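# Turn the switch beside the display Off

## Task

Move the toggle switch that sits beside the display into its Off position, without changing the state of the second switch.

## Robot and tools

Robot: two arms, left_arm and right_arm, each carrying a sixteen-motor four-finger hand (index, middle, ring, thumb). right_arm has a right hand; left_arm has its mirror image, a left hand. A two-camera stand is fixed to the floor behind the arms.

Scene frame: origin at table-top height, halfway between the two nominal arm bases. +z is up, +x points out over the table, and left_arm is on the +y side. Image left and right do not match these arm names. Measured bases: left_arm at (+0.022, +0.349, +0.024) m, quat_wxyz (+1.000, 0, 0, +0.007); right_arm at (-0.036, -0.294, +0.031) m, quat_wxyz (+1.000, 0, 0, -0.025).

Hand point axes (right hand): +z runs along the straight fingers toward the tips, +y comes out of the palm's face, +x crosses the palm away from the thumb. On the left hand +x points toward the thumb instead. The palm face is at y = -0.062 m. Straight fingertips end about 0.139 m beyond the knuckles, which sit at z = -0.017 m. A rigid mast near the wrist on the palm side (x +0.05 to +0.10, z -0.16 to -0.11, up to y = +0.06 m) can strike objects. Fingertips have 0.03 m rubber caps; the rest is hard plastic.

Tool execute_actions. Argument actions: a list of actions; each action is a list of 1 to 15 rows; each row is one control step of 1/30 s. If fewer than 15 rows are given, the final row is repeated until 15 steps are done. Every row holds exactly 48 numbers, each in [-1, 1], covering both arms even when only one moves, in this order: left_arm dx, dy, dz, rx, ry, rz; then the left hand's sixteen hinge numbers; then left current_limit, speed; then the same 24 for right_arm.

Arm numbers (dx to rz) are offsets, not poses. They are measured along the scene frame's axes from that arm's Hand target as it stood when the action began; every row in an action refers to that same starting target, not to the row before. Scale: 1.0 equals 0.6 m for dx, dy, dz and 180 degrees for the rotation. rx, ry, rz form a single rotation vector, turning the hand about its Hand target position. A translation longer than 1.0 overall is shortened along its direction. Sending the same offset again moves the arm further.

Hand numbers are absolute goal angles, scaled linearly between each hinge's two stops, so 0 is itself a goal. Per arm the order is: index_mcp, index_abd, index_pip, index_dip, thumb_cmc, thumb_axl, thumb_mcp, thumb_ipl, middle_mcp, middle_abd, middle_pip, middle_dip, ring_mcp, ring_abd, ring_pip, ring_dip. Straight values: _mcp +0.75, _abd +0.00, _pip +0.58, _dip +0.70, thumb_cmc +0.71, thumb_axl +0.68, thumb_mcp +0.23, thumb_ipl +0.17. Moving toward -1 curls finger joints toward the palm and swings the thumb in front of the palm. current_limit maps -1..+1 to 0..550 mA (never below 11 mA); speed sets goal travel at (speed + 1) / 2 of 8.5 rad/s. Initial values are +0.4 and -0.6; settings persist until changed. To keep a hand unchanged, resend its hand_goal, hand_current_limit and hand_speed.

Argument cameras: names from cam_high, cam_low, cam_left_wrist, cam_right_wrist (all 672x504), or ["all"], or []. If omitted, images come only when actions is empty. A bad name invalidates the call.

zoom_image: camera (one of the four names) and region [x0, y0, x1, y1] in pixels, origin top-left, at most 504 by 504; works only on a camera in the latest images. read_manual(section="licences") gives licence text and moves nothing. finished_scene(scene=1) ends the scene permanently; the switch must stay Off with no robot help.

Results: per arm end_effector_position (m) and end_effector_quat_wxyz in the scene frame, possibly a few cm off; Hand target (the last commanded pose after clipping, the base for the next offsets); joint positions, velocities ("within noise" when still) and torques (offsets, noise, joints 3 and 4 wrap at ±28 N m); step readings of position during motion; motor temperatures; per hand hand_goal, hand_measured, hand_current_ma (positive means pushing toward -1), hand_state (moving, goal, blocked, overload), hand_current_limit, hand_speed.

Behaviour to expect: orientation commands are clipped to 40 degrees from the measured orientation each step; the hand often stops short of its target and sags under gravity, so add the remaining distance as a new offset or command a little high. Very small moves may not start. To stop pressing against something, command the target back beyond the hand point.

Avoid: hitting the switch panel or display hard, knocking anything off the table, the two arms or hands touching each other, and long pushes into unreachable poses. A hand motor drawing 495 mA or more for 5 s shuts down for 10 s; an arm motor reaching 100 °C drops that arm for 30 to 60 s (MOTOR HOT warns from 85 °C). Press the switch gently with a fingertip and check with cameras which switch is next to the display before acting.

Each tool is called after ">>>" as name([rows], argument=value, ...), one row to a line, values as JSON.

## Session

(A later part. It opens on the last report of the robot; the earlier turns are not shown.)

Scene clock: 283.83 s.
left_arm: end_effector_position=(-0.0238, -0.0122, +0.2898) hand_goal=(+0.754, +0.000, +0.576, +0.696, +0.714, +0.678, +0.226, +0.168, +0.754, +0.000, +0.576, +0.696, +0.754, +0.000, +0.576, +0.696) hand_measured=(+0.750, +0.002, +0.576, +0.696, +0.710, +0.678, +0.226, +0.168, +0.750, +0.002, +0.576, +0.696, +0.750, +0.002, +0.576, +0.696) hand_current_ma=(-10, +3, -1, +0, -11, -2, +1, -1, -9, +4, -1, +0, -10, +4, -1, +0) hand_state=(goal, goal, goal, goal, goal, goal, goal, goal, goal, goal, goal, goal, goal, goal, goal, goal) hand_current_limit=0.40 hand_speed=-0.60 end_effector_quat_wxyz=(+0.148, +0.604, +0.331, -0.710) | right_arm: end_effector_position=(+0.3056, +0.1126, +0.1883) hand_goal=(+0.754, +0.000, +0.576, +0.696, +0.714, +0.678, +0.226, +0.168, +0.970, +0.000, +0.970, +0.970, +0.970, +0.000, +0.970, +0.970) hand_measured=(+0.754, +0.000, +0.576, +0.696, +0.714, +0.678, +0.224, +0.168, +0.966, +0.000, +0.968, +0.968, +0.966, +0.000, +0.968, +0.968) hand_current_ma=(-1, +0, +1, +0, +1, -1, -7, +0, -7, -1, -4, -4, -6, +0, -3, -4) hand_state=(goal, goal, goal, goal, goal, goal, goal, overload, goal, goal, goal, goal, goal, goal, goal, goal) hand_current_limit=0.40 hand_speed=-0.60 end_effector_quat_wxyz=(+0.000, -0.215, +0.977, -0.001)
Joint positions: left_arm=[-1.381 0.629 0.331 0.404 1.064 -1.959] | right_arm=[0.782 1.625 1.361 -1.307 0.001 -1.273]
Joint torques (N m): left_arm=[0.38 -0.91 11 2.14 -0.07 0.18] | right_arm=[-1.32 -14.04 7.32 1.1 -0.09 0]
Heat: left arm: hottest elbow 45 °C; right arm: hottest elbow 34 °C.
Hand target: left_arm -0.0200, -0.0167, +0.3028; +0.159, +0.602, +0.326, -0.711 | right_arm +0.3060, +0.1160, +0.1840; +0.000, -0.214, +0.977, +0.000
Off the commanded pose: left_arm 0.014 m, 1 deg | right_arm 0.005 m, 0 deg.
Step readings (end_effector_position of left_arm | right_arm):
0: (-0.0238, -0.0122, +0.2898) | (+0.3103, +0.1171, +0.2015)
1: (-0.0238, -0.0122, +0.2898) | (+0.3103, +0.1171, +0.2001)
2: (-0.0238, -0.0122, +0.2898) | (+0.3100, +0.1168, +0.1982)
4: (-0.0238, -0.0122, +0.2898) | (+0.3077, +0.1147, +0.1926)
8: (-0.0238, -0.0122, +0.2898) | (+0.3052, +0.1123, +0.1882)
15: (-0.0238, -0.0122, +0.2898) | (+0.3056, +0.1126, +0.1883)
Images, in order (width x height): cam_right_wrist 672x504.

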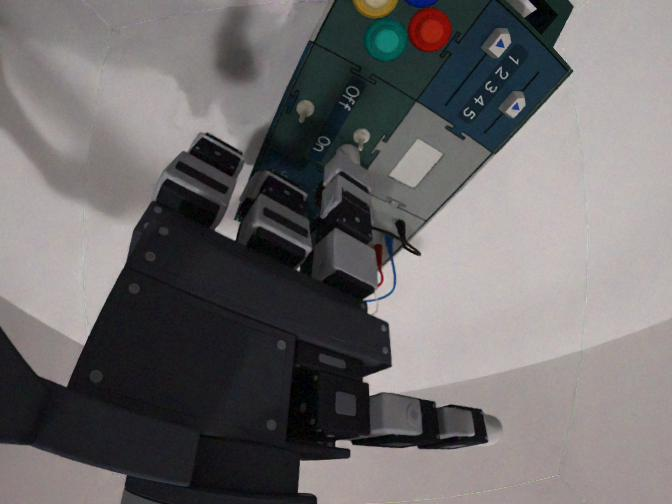

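>>> execute_actions([
  [[0,0,0,0,0,0,0.754,0,0.576,0.696,0.714,0.678,0.226,0.168,0.754,0,0.576,0.696,0.754,0,0.576,0.696,0.4,-0.6,0,0,0.018,0,0,0,0.754,0,0.576,0.696,0.714,0.678,0.226,0.168,0.97,0,0.97,0.97,0.97,0,0.97,0.97,0.4,-0.6]],
  [[0,0,0,0,0,0,0.754,0,0.576,0.696,0.714,0.678,0.226,0.168,0.754,0,0.576,0.696,0.754,0,0.576,0.696,0.4,-0.6,-0.009,0.0133,0,0,0,0,0.754,0,0.576,0.696,0.714,0.678,0.226,0.168,0.97,0,0.97,0.97,0.97,0,0.97,0.97,0.4,-0.6]],
  [[0,0,0,0,0,0,0.754,0,0.576,0.696,0.714,0.678,0.226,0.168,0.754,0,0.576,0.696,0.754,0,0.576,0.696,0.4,-0.6,-0.009,0.0133,0,0,0,0,0.754,0,0.576,0.696,0.714,0.678,0.226,0.168,0.97,0,0.97,0.97,0.97,0,0.97,0.97,0.4,-0.6]],
], cameras=["cam_right_wrist"])

>>> zoom_image(camera="cam_right_wrist", region=[290, 80, 410, 200])

Scene clock: 299.83 s.
left_arm: end_effector_position=(-0.0238, -0.0122, +0.2898) hand_goal=(+0.754, +0.000, +0.576, +0.696, +0.714, +0.678, +0.226, +0.168, +0.754, +0.000, +0.576, +0.696, +0.754, +0.000, +0.576, +0.696) hand_measured=(+0.750, +0.002, +0.576, +0.696, +0.710, +0.678, +0.226, +0.168, +0.750, +0.002, +0.576, +0.696, +0.750, +0.002, +0.576, +0.696) hand_current_ma=(-10, +3, -1, +0, -11, -2, +1, -1, -9, +4, -1, +0, -10, +4, -1, +0) hand_state=(goal, goal, goal, goal, goal, goal, goal, goal, goal, goal, goal, goal, goal, goal, goal, goal) hand_current_limit=0.40 hand_speed=-0.60 end_effector_quat_wxyz=(+0.148, +0.604, +0.331, -0.710) | right_arm: end_effector_position=(+0.2948, +0.1226, +0.1877) hand_goal=(+0.754, +0.000, +0.576, +0.696, +0.714, +0.678, +0.226, +0.168, +0.970, +0.000, +0.970, +0.970, +0.970, +0.000, +0.970, +0.970) hand_measured=(+0.778, +0.002, +0.588, +0.702, +0.714, +0.678, +0.224, +0.168, +0.966, +0.000, +0.968, +0.968, +0.966, +0.000, +0.968, +0.968) hand_current_ma=(+67, +4, +29, +10, +1, -1, -7, +0, -7, -1, -4, -4, -6, +0, -3, -4) hand_state=(blocked, goal, goal, goal, goal, goal, goal, overload, goal, goal, goal, goal, goal, goal, goal, goal) hand_current_limit=0.40 hand_speed=-0.60 end_effector_quat_wxyz=(-0.003, -0.210, +0.978, -0.004)
Joint positions: left_arm=[-1.381 0.629 0.331 0.404 1.064 -1.959] | right_arm=[0.815 1.625 1.361 -1.315 0.004 -1.229]
Joint torques (N m): left_arm=[0.44 -0.85 10.97 2.15 -0.08 0.18] | right_arm=[-0.56 -13.98 9.57 0.2 -0.17 -0.04]
Heat: left arm: hottest elbow 45 °C; right arm: hottest elbow 34 °C.
Hand target: left_arm -0.0200, -0.0167, +0.3028; +0.159, +0.602, +0.326, -0.711 | right_arm +0.2952, +0.1320, +0.1948; +0.000, -0.214, +0.977, +0.000
Off the commanded pose: left_arm 0.014 m, 1 deg | right_arm 0.012 m, 1 deg.
Step readings (end_effector_position of left_arm | right_arm):
0: (-0.0238, -0.0122, +0.2898) | (+0.3056, +0.1126, +0.1883)
1: (-0.0238, -0.0122, +0.2898) | (+0.3054, +0.1124, +0.1882)
2: (-0.0238, -0.0122, +0.2898) | (+0.3052, +0.1122, +0.1882)
4: (-0.0238, -0.0122, +0.2898) | (+0.3049, +0.1120, +0.1881)
8: (-0.0238, -0.0122, +0.2898) | (+0.3049, +0.1120, +0.1881)
15: (-0.0238, -0.0122, +0.2898) | (+0.3049, +0.1120, +0.1881)
16: (-0.0238, -0.0122, +0.2898) | (+0.3041, +0.1129, +0.1881)
17: (-0.0238, -0.0122, +0.2898) | (+0.3034, +0.1137, +0.1881)
19: (-0.0238, -0.0122, +0.2898) | (+0.3019, +0.1155, +0.1881)
23: (-0.0238, -0.0122, +0.2898) | (+0.2998, +0.1177, +0.1881)
30: (-0.0238, -0.0122, +0.2898) | (+0.2997, +0.1178, +0.1880)
31: (-0.0238, -0.0122, +0.2898) | (+0.2995, +0.1182, +0.1880)
32: (-0.0238, -0.0122, +0.2898) | (+0.2991, +0.1188, +0.1880)
34: (-0.0238, -0.0122, +0.2898) | (+0.2972, +0.1206, +0.1879)
38: (-0.0238, -0.0122, +0.2898) | (+0.2946, +0.1225, +0.1877)
45: (-0.0238, -0.0122, +0.2898) | (+0.2948, +0.1226, +0.1877)
Images, in order (width x height): cam_right_wrist 672x504.

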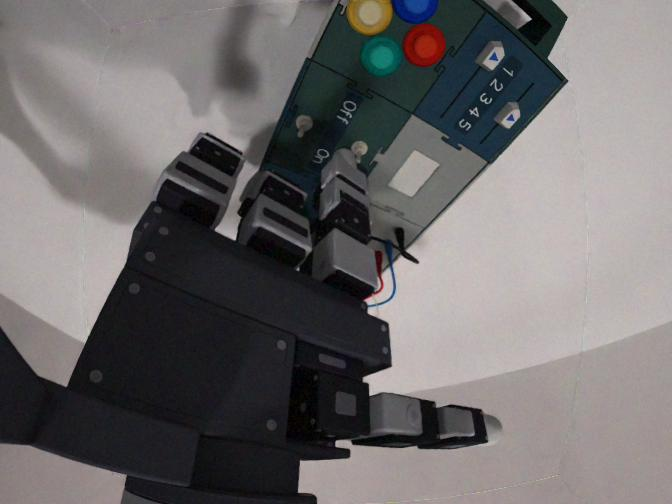

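Scaled by 4.200 from the camera's 672x504 image, which has a finer 960x720 frame.

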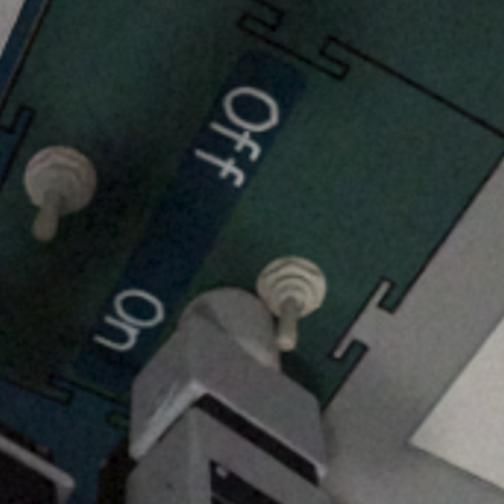

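>>> execute_actions([
  [[0,0,0,0,0,0,0.754,0,0.576,0.696,0.714,0.678,0.226,0.168,0.754,0,0.576,0.696,0.754,0,0.576,0.696,0.4,-0.6,0.024,-0.031,0.018,0,0,0,0.754,0,0.576,0.696,0.714,0.678,0.226,0.168,0.97,0,0.97,0.97,0.97,0,0.97,0.97,0.4,-0.6]],
], cameras=["cam_right_wrist"])

>>> zoom_image(camera="cam_right_wrist", region=[290, 80, 410, 200])

Scene clock: 306.57 s.
left_arm: end_effector_position=(-0.0238, -0.0122, +0.2898) hand_goal=(+0.754, +0.000, +0.576, +0.696, +0.714, +0.678, +0.226, +0.168, +0.754, +0.000, +0.576, +0.696, +0.754, +0.000, +0.576, +0.696) hand_measured=(+0.750, +0.002, +0.576, +0.696, +0.710, +0.678, +0.226, +0.168, +0.750, +0.002, +0.576, +0.696, +0.750, +0.002, +0.576, +0.696) hand_current_ma=(-10, +3, -1, +0, -11, -2, +1, -1, -9, +4, -1, +0, -10, +4, -1, +0) hand_state=(goal, goal, goal, goal, goal, goal, goal, goal, goal, goal, goal, goal, goal, goal, goal, goal) hand_current_limit=0.40 hand_speed=-0.60 end_effector_quat_wxyz=(+0.148, +0.604, +0.331, -0.710) | right_arm: end_effector_position=(+0.3012, +0.1071, +0.1879) hand_goal=(+0.754, +0.000, +0.576, +0.696, +0.714, +0.678, +0.226, +0.168, +0.970, +0.000, +0.970, +0.970, +0.970, +0.000, +0.970, +0.970) hand_measured=(+0.746, +0.002, +0.572, +0.694, +0.714, +0.678, +0.222, +0.168, +0.966, +0.000, +0.968, +0.968, +0.966, +0.000, +0.968, +0.968) hand_current_ma=(-17, +3, -8, -2, +1, -1, -7, +0, -7, -1, -4, -4, -6, +0, -3, -4) hand_state=(goal, goal, goal, goal, goal, goal, goal, overload, goal, goal, goal, goal, goal, goal, goal, goal) hand_current_limit=0.40 hand_speed=-0.60 end_effector_quat_wxyz=(-0.013, -0.212, +0.977, -0.008)
Joint positions: left_arm=[-1.381 0.629 0.331 0.404 1.064 -1.959] | right_arm=[0.78 1.624 1.362 -1.339 0.002 -1.267]
Joint torques (N m): left_arm=[0.38 -0.79 10.99 2.11 -0.08 0.17] | right_arm=[-2.14 -14.8 10.47 0.06 -0.12 -0.15]
Heat: left arm: hottest elbow 45 °C; right arm: hottest elbow 34 °C.
Hand target: left_arm -0.0200, -0.0167, +0.3028; +0.159, +0.602, +0.326, -0.711 | right_arm +0.3096, +0.1135, +0.2056; +0.000, -0.214, +0.977, +0.000
Off the commanded pose: left_arm 0.014 m, 1 deg | right_arm 0.021 m, 2 deg.
Step readings (end_effector_position of left_arm | right_arm):
0: (-0.0238, -0.0122, +0.2898) | (+0.2948, +0.1226, +0.1877)
1: (-0.0238, -0.0122, +0.2898) | (+0.2956, +0.1204, +0.1879)
2: (-0.0238, -0.0122, +0.2898) | (+0.2956, +0.1186, +0.1880)
4: (-0.0238, -0.0122, +0.2898) | (+0.2975, +0.1134, +0.1881)
8: (-0.0238, -0.0122, +0.2898) | (+0.3012, +0.1078, +0.1879)
15: (-0.0238, -0.0122, +0.2898) | (+0.3013, +0.1071, +0.1879)
Images, in order (width x height): cam_right_wrist 672x504.

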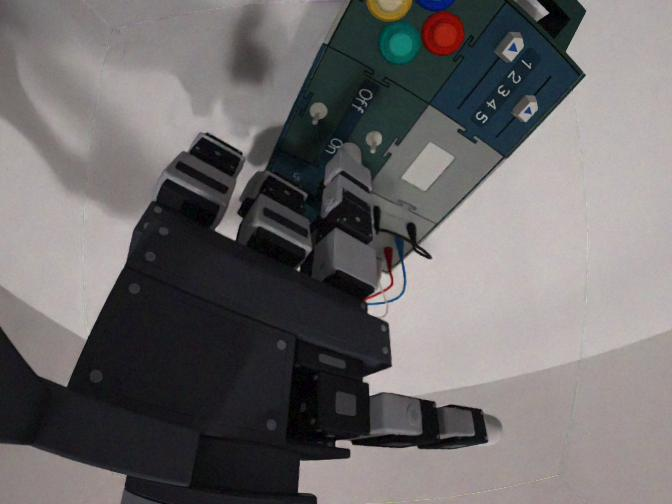

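Scaled by 4.200 from the camera's 672x504 image, which has a finer 960x720 frame.

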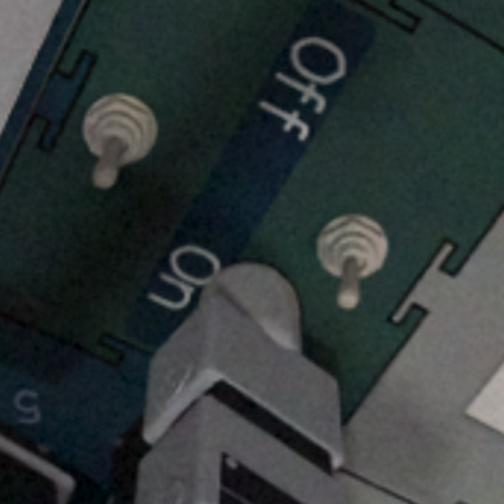

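>>> execute_actions([
  [[0,0,0,0,0,0,0.754,0,0.576,0.696,0.714,0.678,0.226,0.168,0.754,0,0.576,0.696,0.754,0,0.576,0.696,0.4,-0.6,0,-0.003,0.02,0,0,0,0.754,0,0.576,0.696,0.714,0.678,0.226,0.168,0.97,0,0.97,0.97,0.97,0,0.97,0.97,0.4,-0.6]],
], cameras=["cam_right_wrist"])

>>> zoom_image(camera="cam_right_wrist", region=[290, 80, 410, 200])

Scene clock: 322.43 s.
left_arm: end_effector_position=(-0.0238, -0.0122, +0.2898) hand_goal=(+0.754, +0.000, +0.576, +0.696, +0.714, +0.678, +0.226, +0.168, +0.754, +0.000, +0.576, +0.696, +0.754, +0.000, +0.576, +0.696) hand_measured=(+0.750, +0.002, +0.576, +0.696, +0.710, +0.678, +0.226, +0.168, +0.750, +0.002, +0.576, +0.696, +0.750, +0.002, +0.576, +0.696) hand_current_ma=(-10, +3, -1, +0, -11, -2, +1, -1, -9, +4, -1, +0, -10, +4, -1, +0) hand_state=(goal, goal, goal, goal, goal, goal, goal, goal, goal, goal, goal, goal, goal, goal, goal, goal) hand_current_limit=0.40 hand_speed=-0.60 end_effector_quat_wxyz=(+0.148, +0.604, +0.331, -0.710) | right_arm: end_effector_position=(+0.2994, +0.1056, +0.1989) hand_goal=(+0.754, +0.000, +0.576, +0.696, +0.714, +0.678, +0.226, +0.168, +0.970, +0.000, +0.970, +0.970, +0.970, +0.000, +0.970, +0.970) hand_measured=(+0.748, +0.002, +0.572, +0.694, +0.714, +0.678, +0.222, +0.168, +0.966, +0.000, +0.968, +0.968, +0.966, +0.000, +0.968, +0.968) hand_current_ma=(-12, +3, -6, -2, +1, -1, -7, +0, -7, -1, -4, -4, -6, +0, -3, -4) hand_state=(goal, goal, goal, goal, goal, goal, goal, overload, goal, goal, goal, goal, goal, goal, goal, goal) hand_current_limit=0.40 hand_speed=-0.60 end_effector_quat_wxyz=(-0.014, -0.213, +0.977, -0.009)
Joint positions: left_arm=[-1.381 0.629 0.331 0.404 1.064 -1.959] | right_arm=[0.78 1.614 1.379 -1.37 0.002 -1.269]
Joint torques (N m): left_arm=[0.5 -0.79 10.99 2.1 -0.08 0.17] | right_arm=[-1.55 -14.86 10.73 0.24 -0.1 -0.13]
Heat: left arm: hottest elbow 45 °C; right arm: hottest elbow 36 °C.
Hand target: left_arm -0.0200, -0.0167, +0.3028; +0.159, +0.602, +0.326, -0.711 | right_arm +0.3095, +0.1117, +0.2177; +0.000, -0.214, +0.977, +0.000
Off the commanded pose: left_arm 0.014 m, 1 deg | right_arm 0.022 m, 2 deg.
Step readings (end_effector_position of left_arm | right_arm):
0: (-0.0238, -0.0122, +0.2898) | (+0.3012, +0.1071, +0.1879)
1: (-0.0238, -0.0122, +0.2898) | (+0.3005, +0.1065, +0.1887)
2: (-0.0238, -0.0122, +0.2898) | (+0.2996, +0.1058, +0.1896)
4: (-0.0238, -0.0122, +0.2898) | (+0.2986, +0.1049, +0.1926)
8: (-0.0238, -0.0122, +0.2898) | (+0.2990, +0.1053, +0.1975)
15: (-0.0238, -0.0122, +0.2898) | (+0.2994, +0.1056, +0.1989)
Images, in order (width x height): cam_right_wrist 672x504.

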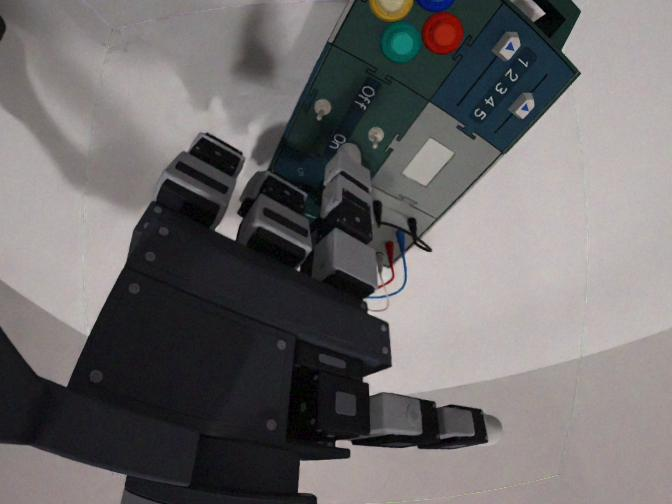

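Scaled by 4.200 from the camera's 672x504 image, which has a finer 960x720 frame.

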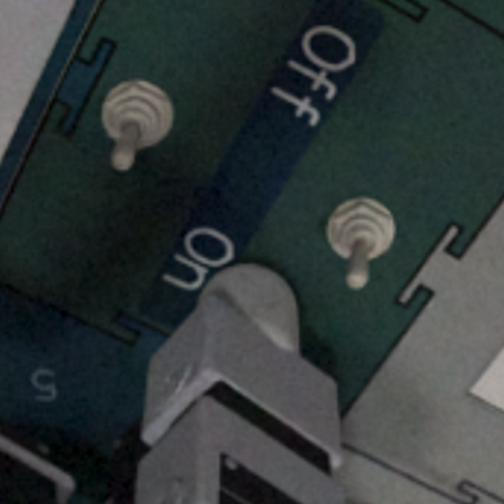

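>>> execute_actions([
  [[0,0,0,0,0,0,0.754,0,0.576,0.696,0.714,0.678,0.226,0.168,0.754,0,0.576,0.696,0.754,0,0.576,0.696,0.4,-0.6,0.0208,0.01,0,0,0,0,0.754,0,0.576,0.696,0.714,0.678,0.226,0.168,0.97,0,0.97,0.97,0.97,0,0.97,0.97,0.4,-0.6]],
], cameras=["cam_right_wrist"])

>>> zoom_image(camera="cam_right_wrist", region=[290, 80, 410, 200])

Scene clock: 339.23 s.
left_arm: end_effector_position=(-0.0238, -0.0122, +0.2898) hand_goal=(+0.754, +0.000, +0.576, +0.696, +0.714, +0.678, +0.226, +0.168, +0.754, +0.000, +0.576, +0.696, +0.754, +0.000, +0.576, +0.696) hand_measured=(+0.750, +0.002, +0.576, +0.696, +0.710, +0.678, +0.226, +0.168, +0.750, +0.002, +0.576, +0.696, +0.750, +0.002, +0.576, +0.696) hand_current_ma=(-10, +3, -1, +0, -11, -2, +1, -1, -9, +4, -1, +0, -10, +4, -1, +0) hand_state=(goal, goal, goal, goal, goal, goal, goal, goal, goal, goal, goal, goal, goal, goal, goal, goal) hand_current_limit=0.40 hand_speed=-0.60 end_effector_quat_wxyz=(+0.148, +0.604, +0.331, -0.710) | right_arm: end_effector_position=(+0.3114, +0.1124, +0.2109) hand_goal=(+0.754, +0.000, +0.576, +0.696, +0.714, +0.678, +0.226, +0.168, +0.970, +0.000, +0.970, +0.970, +0.970, +0.000, +0.970, +0.970) hand_measured=(+0.748, +0.002, +0.572, +0.694, +0.714, +0.678, +0.222, +0.168, +0.966, +0.000, +0.968, +0.968, +0.966, +0.000, +0.968, +0.968) hand_current_ma=(-11, +3, -6, -2, +1, -1, -7, +0, -7, -1, -4, -4, -6, +0, -3, -4) hand_state=(goal, goal, goal, goal, goal, goal, goal, overload, goal, goal, goal, goal, goal, goal, goal, goal) hand_current_limit=0.40 hand_speed=-0.60 end_effector_quat_wxyz=(-0.004, -0.214, +0.977, -0.003)
Joint positions: left_arm=[-1.381 0.629 0.331 0.404 1.064 -1.959] | right_arm=[0.774 1.626 1.424 -1.377 0.002 -1.277]
Joint torques (N m): left_arm=[0.44 -0.79 11 2.13 -0.07 0.18] | right_arm=[-2.37 -13.57 10.61 0.18 -0.12 -0.14]
Heat: left arm: hottest elbow 46 °C; right arm: hottest elbow 38 °C.
Hand target: left_arm -0.0200, -0.0167, +0.3028; +0.159, +0.602, +0.326, -0.711 | right_arm +0.3221, +0.1176, +0.2177; +0.000, -0.214, +0.977, +0.000
Off the commanded pose: left_arm 0.014 m, 1 deg | right_arm 0.014 m, 1 deg.
Step readings (end_effector_position of left_arm | right_arm):
0: (-0.0238, -0.0122, +0.2898) | (+0.2994, +0.1056, +0.1989)
1: (-0.0238, -0.0122, +0.2898) | (+0.3000, +0.1058, +0.1995)
2: (-0.0238, -0.0122, +0.2898) | (+0.3014, +0.1066, +0.2009)
4: (-0.0238, -0.0122, +0.2898) | (+0.3065, +0.1097, +0.2050)
8: (-0.0238, -0.0122, +0.2898) | (+0.3114, +0.1122, +0.2106)
15: (-0.0238, -0.0122, +0.2898) | (+0.3114, +0.1124, +0.2109)
Images, in order (width x height): cam_right_wrist 672x504.

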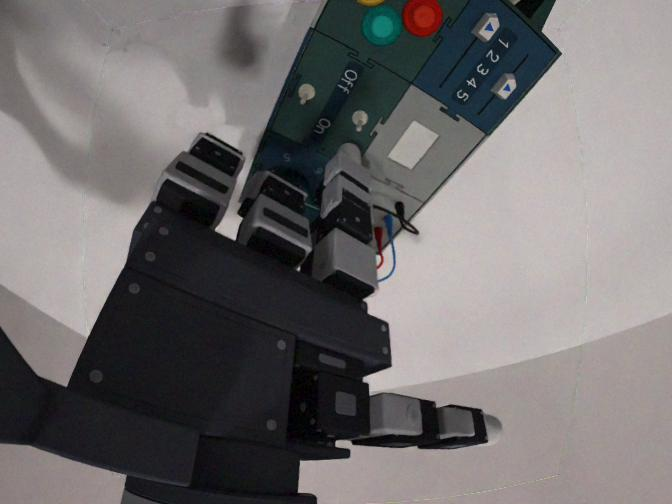

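Scaled by 4.200 from the camera's 672x504 image, which has a finer 960x720 frame.

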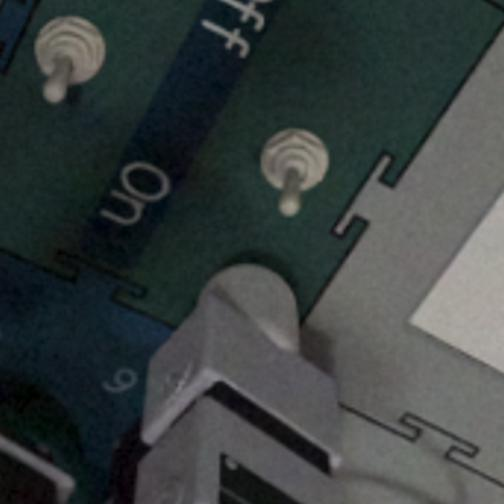

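>>> execute_actions([
  [[0,0,0,0,0,0,0.754,0,0.576,0.696,0.714,0.678,0.226,0.168,0.754,0,0.576,0.696,0.754,0,0.576,0.696,0.4,-0.6,-0.0185,-0.0068,-0.04,0,0,0,0.754,0,0.576,0.696,0.714,0.678,0.226,0.168,0.97,0,0.97,0.97,0.97,0,0.97,0.97,0.4,-0.6]],
], cameras=["cam_right_wrist"])

>>> zoom_image(camera="cam_right_wrist", region=[290, 80, 410, 200])

Scene clock: 353.17 s.
left_arm: end_effector_position=(-0.0238, -0.0122, +0.2898) hand_goal=(+0.754, +0.000, +0.576, +0.696, +0.714, +0.678, +0.226, +0.168, +0.754, +0.000, +0.576, +0.696, +0.754, +0.000, +0.576, +0.696) hand_measured=(+0.750, +0.002, +0.576, +0.696, +0.710, +0.678, +0.226, +0.168, +0.750, +0.002, +0.576, +0.696, +0.750, +0.002, +0.576, +0.696) hand_current_ma=(-10, +3, -1, +0, -11, -2, +1, -1, -9, +4, -1, +0, -10, +4, -1, +0) hand_state=(goal, goal, goal, goal, goal, goal, goal, goal, goal, goal, goal, goal, goal, goal, goal, goal) hand_current_limit=0.40 hand_speed=-0.60 end_effector_quat_wxyz=(+0.148, +0.604, +0.331, -0.710) | right_arm: end_effector_position=(+0.3100, +0.1111, +0.1980) hand_goal=(+0.754, +0.000, +0.576, +0.696, +0.714, +0.678, +0.226, +0.168, +0.970, +0.000, +0.970, +0.970, +0.970, +0.000, +0.970, +0.970) hand_measured=(+0.750, +0.002, +0.572, +0.694, +0.714, +0.678, +0.222, +0.168, +0.966, +0.000, +0.968, +0.968, +0.966, +0.000, +0.968, +0.968) hand_current_ma=(-10, +3, -5, -2, +1, -1, -7, +0, -7, -1, -4, -4, -6, +0, -3, -4) hand_state=(goal, goal, goal, goal, goal, goal, goal, overload, goal, goal, goal, goal, goal, goal, goal, goal) hand_current_limit=0.40 hand_speed=-0.60 end_effector_quat_wxyz=(+0.000, -0.214, +0.977, -0.001)
Joint positions: left_arm=[-1.381 0.629 0.331 0.404 1.064 -1.959] | right_arm=[0.774 1.624 1.385 -1.333 0.002 -1.277]
Joint torques (N m): left_arm=[0.44 -0.79 10.97 2.13 -0.07 0.17] | right_arm=[-1.32 -14.04 7.43 0.99 -0.09 -0.08]
Heat: left arm: hottest elbow 46 °C; right arm: hottest elbow 38 °C.
Hand target: left_arm -0.0200, -0.0167, +0.3028; +0.159, +0.602, +0.326, -0.711 | right_arm +0.3110, +0.1135, +0.1936; +0.000, -0.214, +0.977, +0.000
Off the commanded pose: left_arm 0.014 m, 1 deg | right_arm 0.005 m, 0 deg.
Step readings (end_effector_position of left_arm | right_arm):
0: (-0.0238, -0.0122, +0.2898) | (+0.3114, +0.1124, +0.2109)
1: (-0.0238, -0.0122, +0.2898) | (+0.3119, +0.1127, +0.2095)
2: (-0.0238, -0.0122, +0.2898) | (+0.3124, +0.1132, +0.2076)
4: (-0.0238, -0.0122, +0.2898) | (+0.3114, +0.1123, +0.2020)
8: (-0.0238, -0.0122, +0.2898) | (+0.3094, +0.1106, +0.1979)
15: (-0.0238, -0.0122, +0.2898) | (+0.3100, +0.1111, +0.1980)
Images, in order (width x height): cam_right_wrist 672x504.

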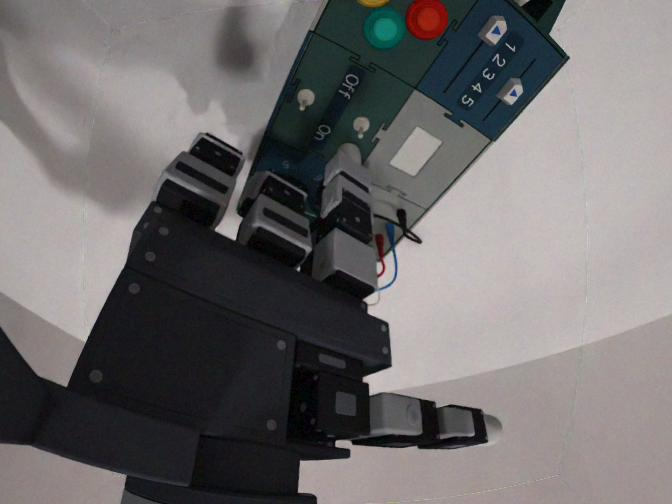

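Scaled by 4.200 from the camera's 672x504 image, which has a finer 960x720 frame.

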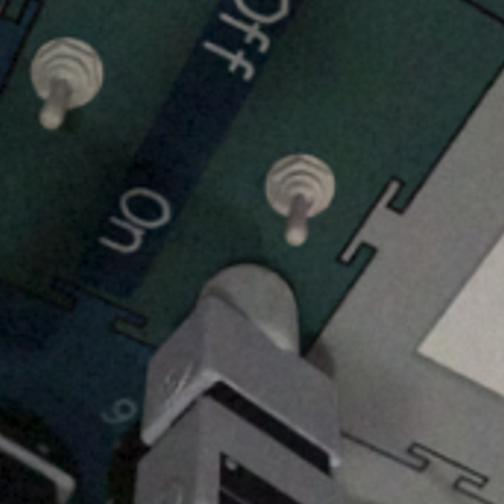

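>>> execute_actions([
  [[0,0,0,0,0,0,0.754,0,0.576,0.696,0.714,0.678,0.226,0.168,0.754,0,0.576,0.696,0.754,0,0.576,0.696,0.4,-0.6,-0.011,0.015,0,0,0,0,0.754,0,0.576,0.696,0.714,0.678,0.226,0.168,0.97,0,0.97,0.97,0.97,0,0.97,0.97,0.4,-0.6]],
], cameras=["cam_right_wrist"])

>>> zoom_image(camera="cam_right_wrist", region=[290, 80, 410, 200])

Scene clock: 365.40 s.
left_arm: end_effector_position=(-0.0238, -0.0122, +0.2898) hand_goal=(+0.754, +0.000, +0.576, +0.696, +0.714, +0.678, +0.226, +0.168, +0.754, +0.000, +0.576, +0.696, +0.754, +0.000, +0.576, +0.696) hand_measured=(+0.750, +0.002, +0.576, +0.696, +0.710, +0.678, +0.226, +0.168, +0.750, +0.002, +0.576, +0.696, +0.750, +0.002, +0.576, +0.696) hand_current_ma=(-10, +3, -1, +0, -11, -2, +1, -1, -9, +4, -1, +0, -10, +4, -1, +0) hand_state=(goal, goal, goal, goal, goal, goal, goal, goal, goal, goal, goal, goal, goal, goal, goal, goal) hand_current_limit=0.40 hand_speed=-0.60 end_effector_quat_wxyz=(+0.148, +0.604, +0.331, -0.710) | right_arm: end_effector_position=(+0.3037, +0.1178, +0.1980) hand_goal=(+0.754, +0.000, +0.576, +0.696, +0.714, +0.678, +0.226, +0.168, +0.970, +0.000, +0.970, +0.970, +0.970, +0.000, +0.970, +0.970) hand_measured=(+0.756, +0.002, +0.578, +0.698, +0.714, +0.678, +0.222, +0.168, +0.966, +0.000, +0.968, +0.968, +0.966, +0.000, +0.968, +0.968) hand_current_ma=(+3, +2, +5, +2, +1, -1, -7, +0, -7, -1, -4, -4, -6, +0, -3, -4) hand_state=(goal, goal, goal, goal, goal, goal, goal, overload, goal, goal, goal, goal, goal, goal, goal, goal) hand_current_limit=0.40 hand_speed=-0.60 end_effector_quat_wxyz=(+0.000, -0.215, +0.977, -0.001)
Joint positions: left_arm=[-1.381 0.629 0.331 0.404 1.064 -1.959] | right_arm=[0.793 1.624 1.385 -1.333 0.002 -1.26]
Joint torques (N m): left_arm=[0.5 -0.79 11.02 2.1 -0.08 0.17] | right_arm=[-1.55 -13.8 7.75 0.96 -0.09 -0.05]
Heat: left arm: hottest elbow 46 °C; right arm: hottest elbow 37 °C.
Hand target: left_arm -0.0200, -0.0167, +0.3028; +0.159, +0.602, +0.326, -0.711 | right_arm +0.3044, +0.1225, +0.1936; +0.000, -0.214, +0.977, +0.000
Off the commanded pose: left_arm 0.014 m, 1 deg | right_arm 0.006 m, 0 deg.
Step readings (end_effector_position of left_arm | right_arm):
0: (-0.0238, -0.0122, +0.2898) | (+0.3100, +0.1111, +0.1980)
1: (-0.0238, -0.0122, +0.2898) | (+0.3098, +0.1115, +0.1980)
2: (-0.0238, -0.0122, +0.2898) | (+0.3092, +0.1122, +0.1980)
4: (-0.0238, -0.0122, +0.2898) | (+0.3068, +0.1146, +0.1980)
8: (-0.0238, -0.0122, +0.2898) | (+0.3036, +0.1177, +0.1980)
15: (-0.0238, -0.0122, +0.2898) | (+0.3037, +0.1178, +0.1980)
Images, in order (width x height): cam_right_wrist 672x504.

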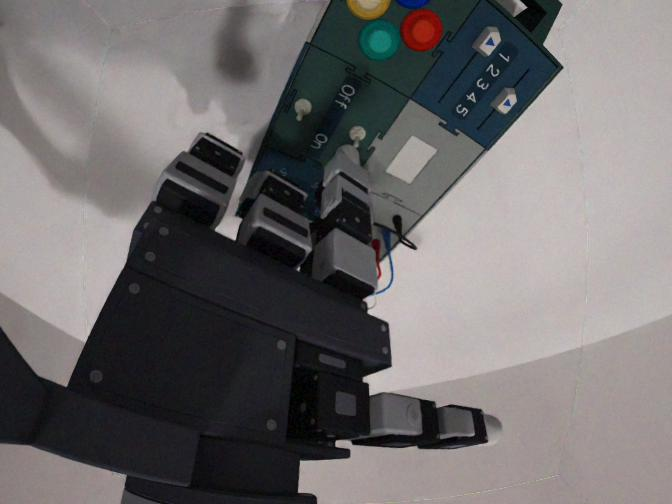

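Scaled by 4.200 from the camera's 672x504 image, which has a finer 960x720 frame.

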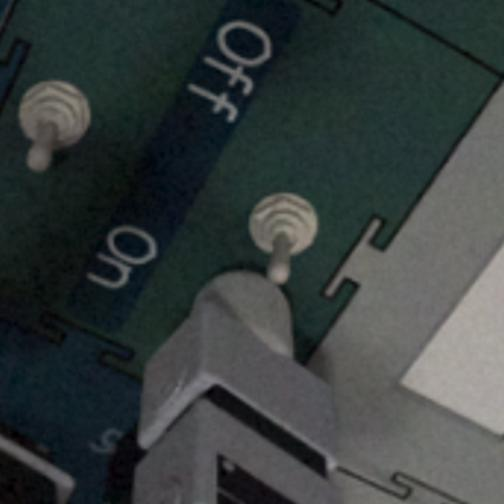

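>>> execute_actions([
  [[0,0,0,0,0,0,0.754,0,0.576,0.696,0.714,0.678,0.226,0.168,0.754,0,0.576,0.696,0.754,0,0.576,0.696,0.4,-0.6,-0.0135,0.023,0,0,0,0,0.754,0,0.576,0.696,0.714,0.678,0.226,0.168,0.97,0,0.97,0.97,0.97,0,0.97,0.97,0.4,-0.6]],
], cameras=["cam_right_wrist"])

>>> zoom_image(camera="cam_right_wrist", region=[290, 80, 410, 200])

Scene clock: 371.30 s.
left_arm: end_effector_position=(-0.0238, -0.0122, +0.2898) hand_goal=(+0.754, +0.000, +0.576, +0.696, +0.714, +0.678, +0.226, +0.168, +0.754, +0.000, +0.576, +0.696, +0.754, +0.000, +0.576, +0.696) hand_measured=(+0.750, +0.002, +0.576, +0.696, +0.710, +0.678, +0.226, +0.168, +0.750, +0.002, +0.576, +0.696, +0.750, +0.002, +0.576, +0.696) hand_current_ma=(-10, +3, -1, +0, -11, -2, +1, -1, -9, +4, -1, +0, -10, +4, -1, +0) hand_state=(goal, goal, goal, goal, goal, goal, goal, goal, goal, goal, goal, goal, goal, goal, goal, goal) hand_current_limit=0.40 hand_speed=-0.60 end_effector_quat_wxyz=(+0.148, +0.604, +0.331, -0.710) | right_arm: end_effector_position=(+0.2961, +0.1269, +0.1977) hand_goal=(+0.754, +0.000, +0.576, +0.696, +0.714, +0.678, +0.226, +0.168, +0.970, +0.000, +0.970, +0.970, +0.970, +0.000, +0.970, +0.970) hand_measured=(+0.792, -0.004, +0.596, +0.706, +0.714, +0.678, +0.222, +0.168, +0.966, +0.000, +0.968, +0.968, +0.966, +0.000, +0.968, +0.968) hand_current_ma=(+121, -8, +54, +23, +1, -1, -7, +0, -7, -1, -4, -4, -6, +0, -3, -4) hand_state=(blocked, goal, blocked, goal, goal, goal, goal, overload, goal, goal, goal, goal, goal, goal, goal, goal) hand_current_limit=0.40 hand_speed=-0.60 end_effector_quat_wxyz=(+0.001, -0.210, +0.978, -0.003)
Joint positions: left_arm=[-1.381 0.629 0.331 0.404 1.064 -1.959] | right_arm=[0.82 1.624 1.385 -1.333 0.006 -1.223]
Joint torques (N m): left_arm=[0.44 -0.73 10.97 2.15 -0.07 0.17] | right_arm=[-0.38 -13.33 8.4 0.83 -0.24 -0.07]
Heat: left arm: hottest elbow 46 °C; right arm: hottest elbow 37 °C.
Hand target: left_arm -0.0200, -0.0167, +0.3028; +0.159, +0.602, +0.326, -0.711 | right_arm +0.2963, +0.1363, +0.1937; +0.000, -0.214, +0.977, +0.000
Off the commanded pose: left_arm 0.014 m, 1 deg | right_arm 0.010 m, 1 deg.
Step readings (end_effector_position of left_arm | right_arm):
0: (-0.0238, -0.0122, +0.2898) | (+0.3037, +0.1178, +0.1980)
1: (-0.0238, -0.0122, +0.2898) | (+0.3033, +0.1186, +0.1980)
2: (-0.0238, -0.0122, +0.2898) | (+0.3025, +0.1198, +0.1980)
4: (-0.0238, -0.0122, +0.2898) | (+0.2994, +0.1230, +0.1978)
8: (-0.0238, -0.0122, +0.2898) | (+0.2956, +0.1269, +0.1977)
15: (-0.0238, -0.0122, +0.2898) | (+0.2961, +0.1269, +0.1977)
Images, in order (width x height): cam_right_wrist 672x504.

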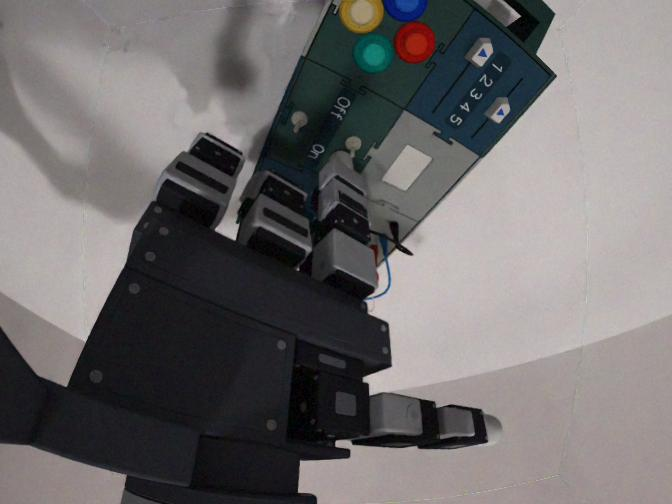

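Scaled by 4.200 from the camera's 672x504 image, which has a finer 960x720 frame.

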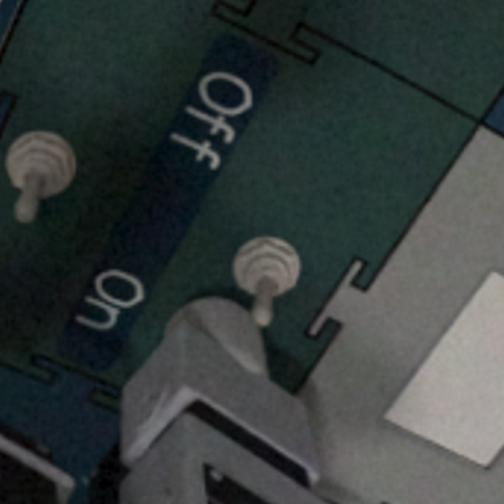

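>>> execute_actions([
  [[0,0,0,0,0,0,0.754,0,0.576,0.696,0.714,0.678,0.226,0.168,0.754,0,0.576,0.696,0.754,0,0.576,0.696,0.4,-0.6,0,0,0,0,0,0,0.85,0.045,0.576,0.696,0.714,0.678,0.226,0.168,0.97,0,0.97,0.97,0.97,0,0.97,0.97,0.6,-0.8]],
  [[0,0,0,0,0,0,0.754,0,0.576,0.696,0.714,0.678,0.226,0.168,0.754,0,0.576,0.696,0.754,0,0.576,0.696,0.4,-0.6,0,0,0,0,0,0,0.72,0.045,0.576,0.696,0.714,0.678,0.226,0.168,0.97,0,0.97,0.97,0.97,0,0.97,0.97,0.6,-0.8]],
], cameras=["cam_right_wrist"])

>>> zoom_image(camera="cam_right_wrist", region=[290, 80, 410, 200])

Scene clock: 394.60 s.
left_arm: end_effector_position=(-0.0238, -0.0122, +0.2898) hand_goal=(+0.754, +0.000, +0.576, +0.696, +0.714, +0.678, +0.226, +0.168, +0.754, +0.000, +0.576, +0.696, +0.754, +0.000, +0.576, +0.696) hand_measured=(+0.750, +0.002, +0.576, +0.696, +0.710, +0.678, +0.226, +0.168, +0.750, +0.002, +0.576, +0.696, +0.750, +0.002, +0.576, +0.696) hand_current_ma=(-10, +3, -1, +0, -11, -2, +1, -1, -9, +4, -1, +0, -10, +4, -1, +0) hand_state=(goal, goal, goal, goal, goal, goal, goal, goal, goal, goal, goal, goal, goal, goal, goal, goal) hand_current_limit=0.40 hand_speed=-0.60 end_effector_quat_wxyz=(+0.148, +0.604, +0.331, -0.710) | right_arm: end_effector_position=(+0.2956, +0.1275, +0.1976) hand_goal=(+0.720, +0.046, +0.576, +0.696, +0.714, +0.678, +0.226, +0.168, +0.970, +0.000, +0.970, +0.970, +0.970, +0.000, +0.970, +0.970) hand_measured=(+0.802, +0.042, +0.596, +0.706, +0.714, +0.678, +0.222, +0.168, +0.966, +0.000, +0.968, +0.968, +0.966, +0.000, +0.968, +0.968) hand_current_ma=(+313, -6, +51, +21, +1, -1, -7, +0, -7, -1, -4, -4, -6, +0, -3, -4) hand_state=(blocked, goal, goal, goal, goal, goal, goal, overload, goal, goal, goal, goal, goal, goal, goal, goal) hand_current_limit=0.60 hand_speed=-0.80 end_effector_quat_wxyz=(+0.002, -0.210, +0.978, -0.003)
Joint positions: left_arm=[-1.381 0.629 0.331 0.404 1.064 -1.959] | right_arm=[0.822 1.624 1.385 -1.333 0.007 -1.221]
Joint torques (N m): left_arm=[0.44 -0.79 10.99 2.17 -0.07 0.17] | right_arm=[-0.73 -13.27 8.51 0.9 -0.3 -0.09]
Heat: left arm: hottest elbow 46 °C; right arm: hottest elbow 37 °C.
Hand target: left_arm -0.0200, -0.0167, +0.3028; +0.159, +0.602, +0.326, -0.711 | right_arm +0.2963, +0.1363, +0.1937; +0.000, -0.214, +0.977, +0.000
Off the commanded pose: left_arm 0.014 m, 1 deg | right_arm 0.010 m, 1 deg.
Step readings (end_effector_position of left_arm | right_arm):
0: (-0.0238, -0.0122, +0.2898) | (+0.2962, +0.1269, +0.1977)
1: (-0.0238, -0.0122, +0.2898) | (+0.2962, +0.1269, +0.1977)
2: (-0.0238, -0.0122, +0.2898) | (+0.2962, +0.1269, +0.1977)
4: (-0.0238, -0.0122, +0.2898) | (+0.2957, +0.1273, +0.1978)
8: (-0.0238, -0.0122, +0.2898) | (+0.2949, +0.1280, +0.1978)
15: (-0.0238, -0.0122, +0.2898) | (+0.2948, +0.1281, +0.1978)
16: (-0.0238, -0.0122, +0.2898) | (+0.2945, +0.1283, +0.1978)
17: (-0.0238, -0.0122, +0.2898) | (+0.2945, +0.1283, +0.1978)
19: (-0.0238, -0.0122, +0.2898) | (+0.2945, +0.1283, +0.1978)
23: (-0.0238, -0.0122, +0.2898) | (+0.2956, +0.1275, +0.1976)
30: (-0.0238, -0.0122, +0.2898) | (+0.2956, +0.1275, +0.1976)
Images, in order (width x height): cam_right_wrist 672x504.

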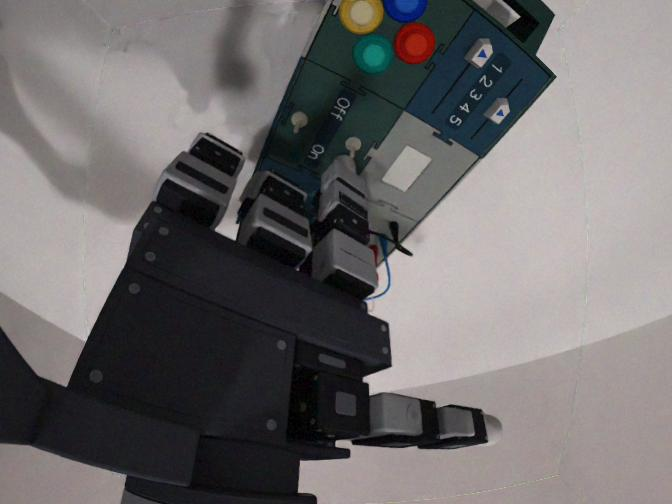

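Scaled by 4.200 from the camera's 672x504 image, which has a finer 960x720 frame.

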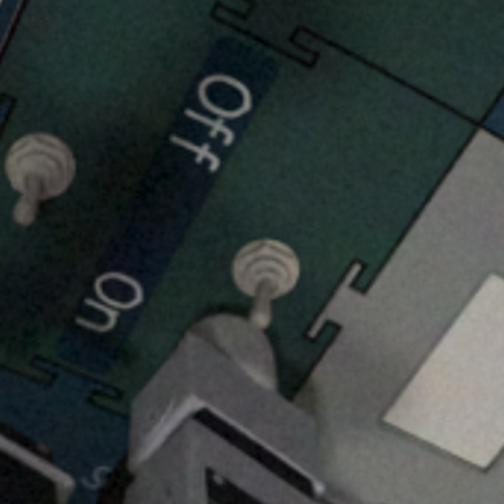

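>>> execute_actions([
  [[0,0,0,0,0,0,0.754,0,0.576,0.696,0.714,0.678,0.226,0.168,0.754,0,0.576,0.696,0.754,0,0.576,0.696,0.4,-0.6,0,0,0,0,0,0,0.64,0.045,0.55,0.69,0.714,0.678,0.226,0.168,0.97,0,0.97,0.97,0.97,0,0.97,0.97,0.7,-0.8]],
], cameras=["cam_right_wrist"])

>>> zoom_image(camera="cam_right_wrist", region=[290, 80, 410, 200])

Scene clock: 399.60 s.
left_arm: end_effector_position=(-0.0238, -0.0122, +0.2898) hand_goal=(+0.754, +0.000, +0.576, +0.696, +0.714, +0.678, +0.226, +0.168, +0.754, +0.000, +0.576, +0.696, +0.754, +0.000, +0.576, +0.696) hand_measured=(+0.750, +0.002, +0.576, +0.696, +0.710, +0.678, +0.226, +0.168, +0.750, +0.002, +0.576, +0.696, +0.750, +0.002, +0.576, +0.696) hand_current_ma=(-10, +3, -1, +0, -11, -2, +1, -1, -9, +4, -1, +0, -10, +4, -1, +0) hand_state=(goal, goal, goal, goal, goal, goal, goal, goal, goal, goal, goal, goal, goal, goal, goal, goal) hand_current_limit=0.40 hand_speed=-0.60 end_effector_quat_wxyz=(+0.148, +0.604, +0.331, -0.710) | right_arm: end_effector_position=(+0.2962, +0.1271, +0.1974) hand_goal=(+0.640, +0.046, +0.550, +0.690, +0.714, +0.678, +0.226, +0.168, +0.970, +0.000, +0.970, +0.970, +0.970, +0.000, +0.970, +0.970) hand_measured=(+0.792, +0.040, +0.596, +0.706, +0.714, +0.678, +0.222, +0.168, +0.966, +0.000, +0.968, +0.968, +0.966, +0.000, +0.968, +0.968) hand_current_ma=(+467, -10, +144, +38, +1, -1, -7, +0, -7, -1, -4, -4, -6, +0, -3, -4) hand_state=(blocked, goal, blocked, goal, goal, goal, goal, overload, goal, goal, goal, goal, goal, goal, goal, goal) hand_current_limit=0.70 hand_speed=-0.80 end_effector_quat_wxyz=(+0.002, -0.209, +0.978, -0.004)
Joint positions: left_arm=[-1.381 0.629 0.331 0.404 1.064 -1.959] | right_arm=[0.822 1.624 1.385 -1.333 0.01 -1.219]
Joint torques (N m): left_arm=[0.56 -0.85 10.97 2.17 -0.08 0.18] | right_arm=[-0.32 -13.51 8.58 0.85 -0.39 -0.11]
Heat: left arm: hottest elbow 46 °C; right arm: hottest elbow 37 °C.
Hand target: left_arm -0.0200, -0.0167, +0.3028; +0.159, +0.602, +0.326, -0.711 | right_arm +0.2964, +0.1362, +0.1937; +0.000, -0.214, +0.977, +0.000
Off the commanded pose: left_arm 0.014 m, 1 deg | right_arm 0.010 m, 1 deg.
Step readings (end_effector_position of left_arm | right_arm):
0: (-0.0238, -0.0122, +0.2898) | (+0.2956, +0.1275, +0.1976)
1: (-0.0238, -0.0122, +0.2898) | (+0.2957, +0.1274, +0.1976)
2: (-0.0238, -0.0122, +0.2898) | (+0.2959, +0.1273, +0.1975)
4: (-0.0238, -0.0122, +0.2898) | (+0.2961, +0.1271, +0.1974)
8: (-0.0238, -0.0122, +0.2898) | (+0.2962, +0.1271, +0.1974)
15: (-0.0238, -0.0122, +0.2898) | (+0.2962, +0.1271, +0.1974)
Images, in order (width x height): cam_right_wrist 672x504.

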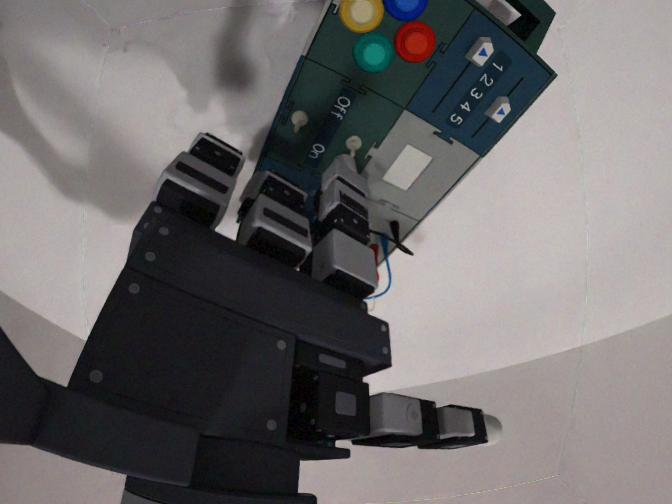

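Scaled by 4.200 from the camera's 672x504 image, which has a finer 960x720 frame.

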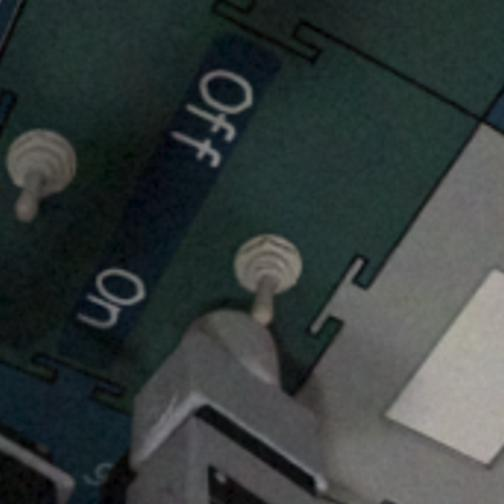

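>>> execute_actions([
  [[0,0,0,0,0,0,0.754,0,0.576,0.696,0.714,0.678,0.226,0.168,0.754,0,0.576,0.696,0.754,0,0.576,0.696,0.4,-0.6,0.0085,-0.018,0.064,0,0,0,0.754,0.045,0.576,0.696,0.714,0.678,0.226,0.168,0.97,0,0.97,0.97,0.97,0,0.97,0.97,0.6,-0.8]],
  [[0,0,0,0,0,0,0.754,0,0.576,0.696,0.714,0.678,0.226,0.168,0.754,0,0.576,0.696,0.754,0,0.576,0.696,0.4,-0.6,0.01,-0.0138,-0.05,0,0,0,0.754,0.045,0.576,0.696,0.714,0.678,0.226,0.168,0.97,0,0.97,0.97,0.97,0,0.97,0.97,0.6,-0.8]],
], cameras=["cam_right_wrist"])

>>> zoom_image(camera="cam_right_wrist", region=[290, 80, 410, 200])

Scene clock: 421.07 s.
left_arm: end_effector_position=(-0.0238, -0.0122, +0.2898) hand_goal=(+0.754, +0.000, +0.576, +0.696, +0.714, +0.678, +0.226, +0.168, +0.754, +0.000, +0.576, +0.696, +0.754, +0.000, +0.576, +0.696) hand_measured=(+0.750, +0.002, +0.576, +0.696, +0.710, +0.678, +0.226, +0.168, +0.750, +0.002, +0.576, +0.696, +0.750, +0.002, +0.576, +0.696) hand_current_ma=(-10, +3, -1, +0, -11, -2, +1, -1, -9, +4, -1, +0, -10, +4, -1, +0) hand_state=(goal, goal, goal, goal, goal, goal, goal, goal, goal, goal, goal, goal, goal, goal, goal, goal) hand_current_limit=0.40 hand_speed=-0.60 end_effector_quat_wxyz=(+0.148, +0.604, +0.331, -0.710) | right_arm: end_effector_position=(+0.3058, +0.1167, +0.2100) hand_goal=(+0.754, +0.046, +0.576, +0.696, +0.714, +0.678, +0.226, +0.168, +0.970, +0.000, +0.970, +0.970, +0.970, +0.000, +0.970, +0.970) hand_measured=(+0.754, +0.044, +0.578, +0.698, +0.714, +0.678, +0.222, +0.168, +0.966, +0.000, +0.968, +0.968, +0.966, +0.000, +0.968, +0.968) hand_current_ma=(-1, -4, +4, +5, +1, -1, -7, +0, -9, -1, -4, -4, -8, +0, -3, -4) hand_state=(goal, goal, goal, goal, goal, goal, goal, overload, goal, goal, goal, goal, goal, goal, goal, goal) hand_current_limit=0.60 hand_speed=-0.80 end_effector_quat_wxyz=(+0.004, -0.212, +0.977, +0.001)
Joint positions: left_arm=[-1.381 0.629 0.331 0.404 1.064 -1.959] | right_arm=[0.789 1.613 1.403 -1.354 0.002 -1.258]
Joint torques (N m): left_arm=[0.32 -0.85 10.97 2.17 -0.07 0.18] | right_arm=[-1.38 -13.57 7.35 0.91 -0.11 -0.15]
Heat: left arm: hottest elbow 46 °C; right arm: hottest elbow 37 °C.
Hand target: left_arm -0.0200, -0.0167, +0.3028; +0.159, +0.602, +0.326, -0.711 | right_arm +0.3074, +0.1172, +0.2019; +0.000, -0.214, +0.977, +0.000
Off the commanded pose: left_arm 0.014 m, 1 deg | right_arm 0.008 m, 0 deg.
Step readings (end_effector_position of left_arm | right_arm):
0: (-0.0238, -0.0122, +0.2898) | (+0.2962, +0.1271, +0.1974)
1: (-0.0238, -0.0122, +0.2898) | (+0.2950, +0.1249, +0.1984)
2: (-0.0238, -0.0122, +0.2898) | (+0.2933, +0.1222, +0.2000)
4: (-0.0238, -0.0122, +0.2898) | (+0.2911, +0.1193, +0.2054)
8: (-0.0238, -0.0122, +0.2898) | (+0.2920, +0.1199, +0.2137)
15: (-0.0238, -0.0122, +0.2898) | (+0.2920, +0.1201, +0.2149)
16: (-0.0238, -0.0122, +0.2898) | (+0.2939, +0.1200, +0.2141)
17: (-0.0238, -0.0122, +0.2898) | (+0.2963, +0.1209, +0.2133)
19: (-0.0238, -0.0122, +0.2898) | (+0.3005, +0.1205, +0.2110)
23: (-0.0238, -0.0122, +0.2898) | (+0.3044, +0.1177, +0.2099)
30: (-0.0238, -0.0122, +0.2898) | (+0.3059, +0.1167, +0.2100)
Images, in order (width x height): cam_right_wrist 672x504.

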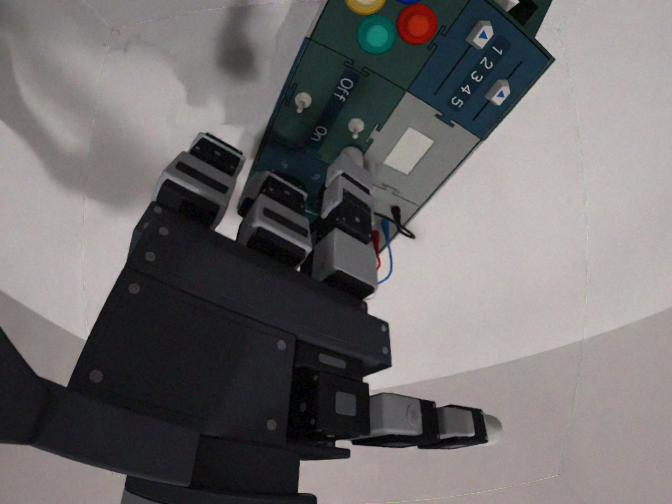

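Scaled by 4.200 from the camera's 672x504 image, which has a finer 960x720 frame.

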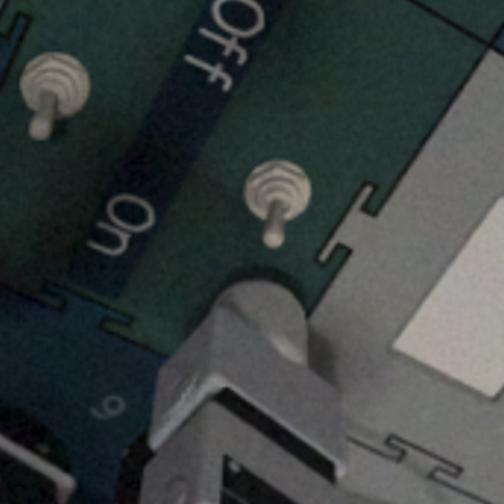

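>>> execute_actions([
  [[0,0,0,0,0,0,0.754,0,0.576,0.696,0.714,0.678,0.226,0.168,0.754,0,0.576,0.696,0.754,0,0.576,0.696,0.4,-0.6,-0.003,0.005,-0.014,0,0,0,0.754,0.01,0.576,0.696,0.714,0.678,0.226,0.168,0.97,0,0.97,0.97,0.97,0,0.97,0.97,0.6,-0.8]],
  [[0,0,0,0,0,0,0.754,0,0.576,0.696,0.714,0.678,0.226,0.168,0.754,0,0.576,0.696,0.754,0,0.576,0.696,0.4,-0.6,-0.016,0.023,0,0,0,0,0.754,0.01,0.576,0.696,0.714,0.678,0.226,0.168,0.97,0,0.97,0.97,0.97,0,0.97,0.97,0.6,-0.8]],
], cameras=["cam_right_wrist"])

>>> zoom_image(camera="cam_right_wrist", region=[290, 80, 410, 200])

Scene clock: 433.20 s.
left_arm: end_effector_position=(-0.0238, -0.0122, +0.2898) hand_goal=(+0.754, +0.000, +0.576, +0.696, +0.714, +0.678, +0.226, +0.168, +0.754, +0.000, +0.576, +0.696, +0.754, +0.000, +0.576, +0.696) hand_measured=(+0.750, +0.002, +0.576, +0.696, +0.710, +0.678, +0.226, +0.168, +0.750, +0.002, +0.576, +0.696, +0.750, +0.002, +0.576, +0.696) hand_current_ma=(-10, +3, -1, +0, -11, -2, +1, -1, -9, +4, -1, +0, -10, +4, -1, +0) hand_state=(goal, goal, goal, goal, goal, goal, goal, goal, goal, goal, goal, goal, goal, goal, goal, goal) hand_current_limit=0.40 hand_speed=-0.60 end_effector_quat_wxyz=(+0.148, +0.604, +0.331, -0.710) | right_arm: end_effector_position=(+0.2966, +0.1273, +0.2028) hand_goal=(+0.754, +0.010, +0.576, +0.696, +0.714, +0.678, +0.226, +0.168, +0.970, +0.000, +0.970, +0.970, +0.970, +0.000, +0.970, +0.970) hand_measured=(+0.782, +0.014, +0.592, +0.704, +0.714, +0.678, +0.222, +0.168, +0.966, +0.000, +0.968, +0.968, +0.966, +0.000, +0.968, +0.968) hand_current_ma=(+86, +7, +39, +15, +1, -1, -7, +0, -9, -1, -4, -4, -8, +0, -3, -4) hand_state=(blocked, goal, goal, goal, goal, goal, goal, overload, goal, goal, goal, goal, goal, goal, goal, goal) hand_current_limit=0.60 hand_speed=-0.80 end_effector_quat_wxyz=(+0.005, -0.211, +0.977, +0.000)
Joint positions: left_arm=[-1.381 0.629 0.331 0.404 1.064 -1.959] | right_arm=[0.819 1.617 1.389 -1.334 0.005 -1.227]
Joint torques (N m): left_arm=[0.38 -0.85 10.95 2.13 -0.06 0.18] | right_arm=[-0.79 -12.75 7.9 1.07 -0.21 -0.08]
Heat: left arm: hottest elbow 46 °C; right arm: hottest elbow 36 °C.
Hand target: left_arm -0.0200, -0.0167, +0.3028; +0.159, +0.602, +0.326, -0.711 | right_arm +0.2960, +0.1340, +0.1936; +0.000, -0.214, +0.977, +0.000
Off the commanded pose: left_arm 0.014 m, 1 deg | right_arm 0.011 m, 1 deg.
Step readings (end_effector_position of left_arm | right_arm):
0: (-0.0238, -0.0122, +0.2898) | (+0.3058, +0.1167, +0.2100)
1: (-0.0238, -0.0122, +0.2898) | (+0.3061, +0.1170, +0.2094)
2: (-0.0238, -0.0122, +0.2898) | (+0.3065, +0.1174, +0.2086)
4: (-0.0238, -0.0122, +0.2898) | (+0.3065, +0.1174, +0.2058)
8: (-0.0238, -0.0122, +0.2898) | (+0.3060, +0.1169, +0.2033)
15: (-0.0238, -0.0122, +0.2898) | (+0.3061, +0.1170, +0.2034)
16: (-0.0238, -0.0122, +0.2898) | (+0.3046, +0.1186, +0.2034)
17: (-0.0238, -0.0122, +0.2898) | (+0.3041, +0.1194, +0.2031)
19: (-0.0238, -0.0122, +0.2898) | (+0.3003, +0.1232, +0.2029)
23: (-0.0238, -0.0122, +0.2898) | (+0.2961, +0.1272, +0.2028)
30: (-0.0238, -0.0122, +0.2898) | (+0.2966, +0.1272, +0.2028)
Images, in order (width x height): cam_right_wrist 672x504.

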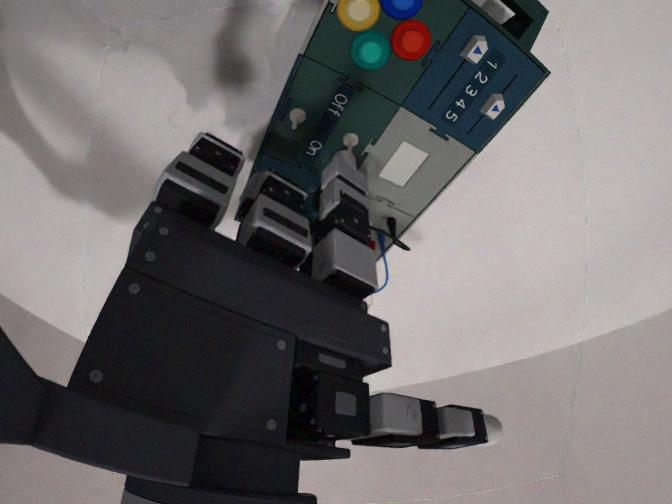

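Scaled by 4.200 from the camera's 672x504 image, which has a finer 960x720 frame.

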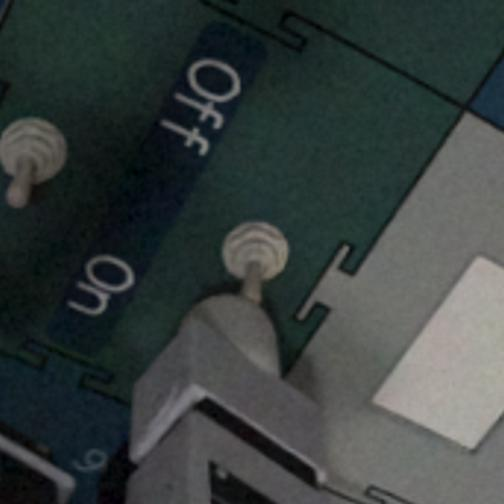

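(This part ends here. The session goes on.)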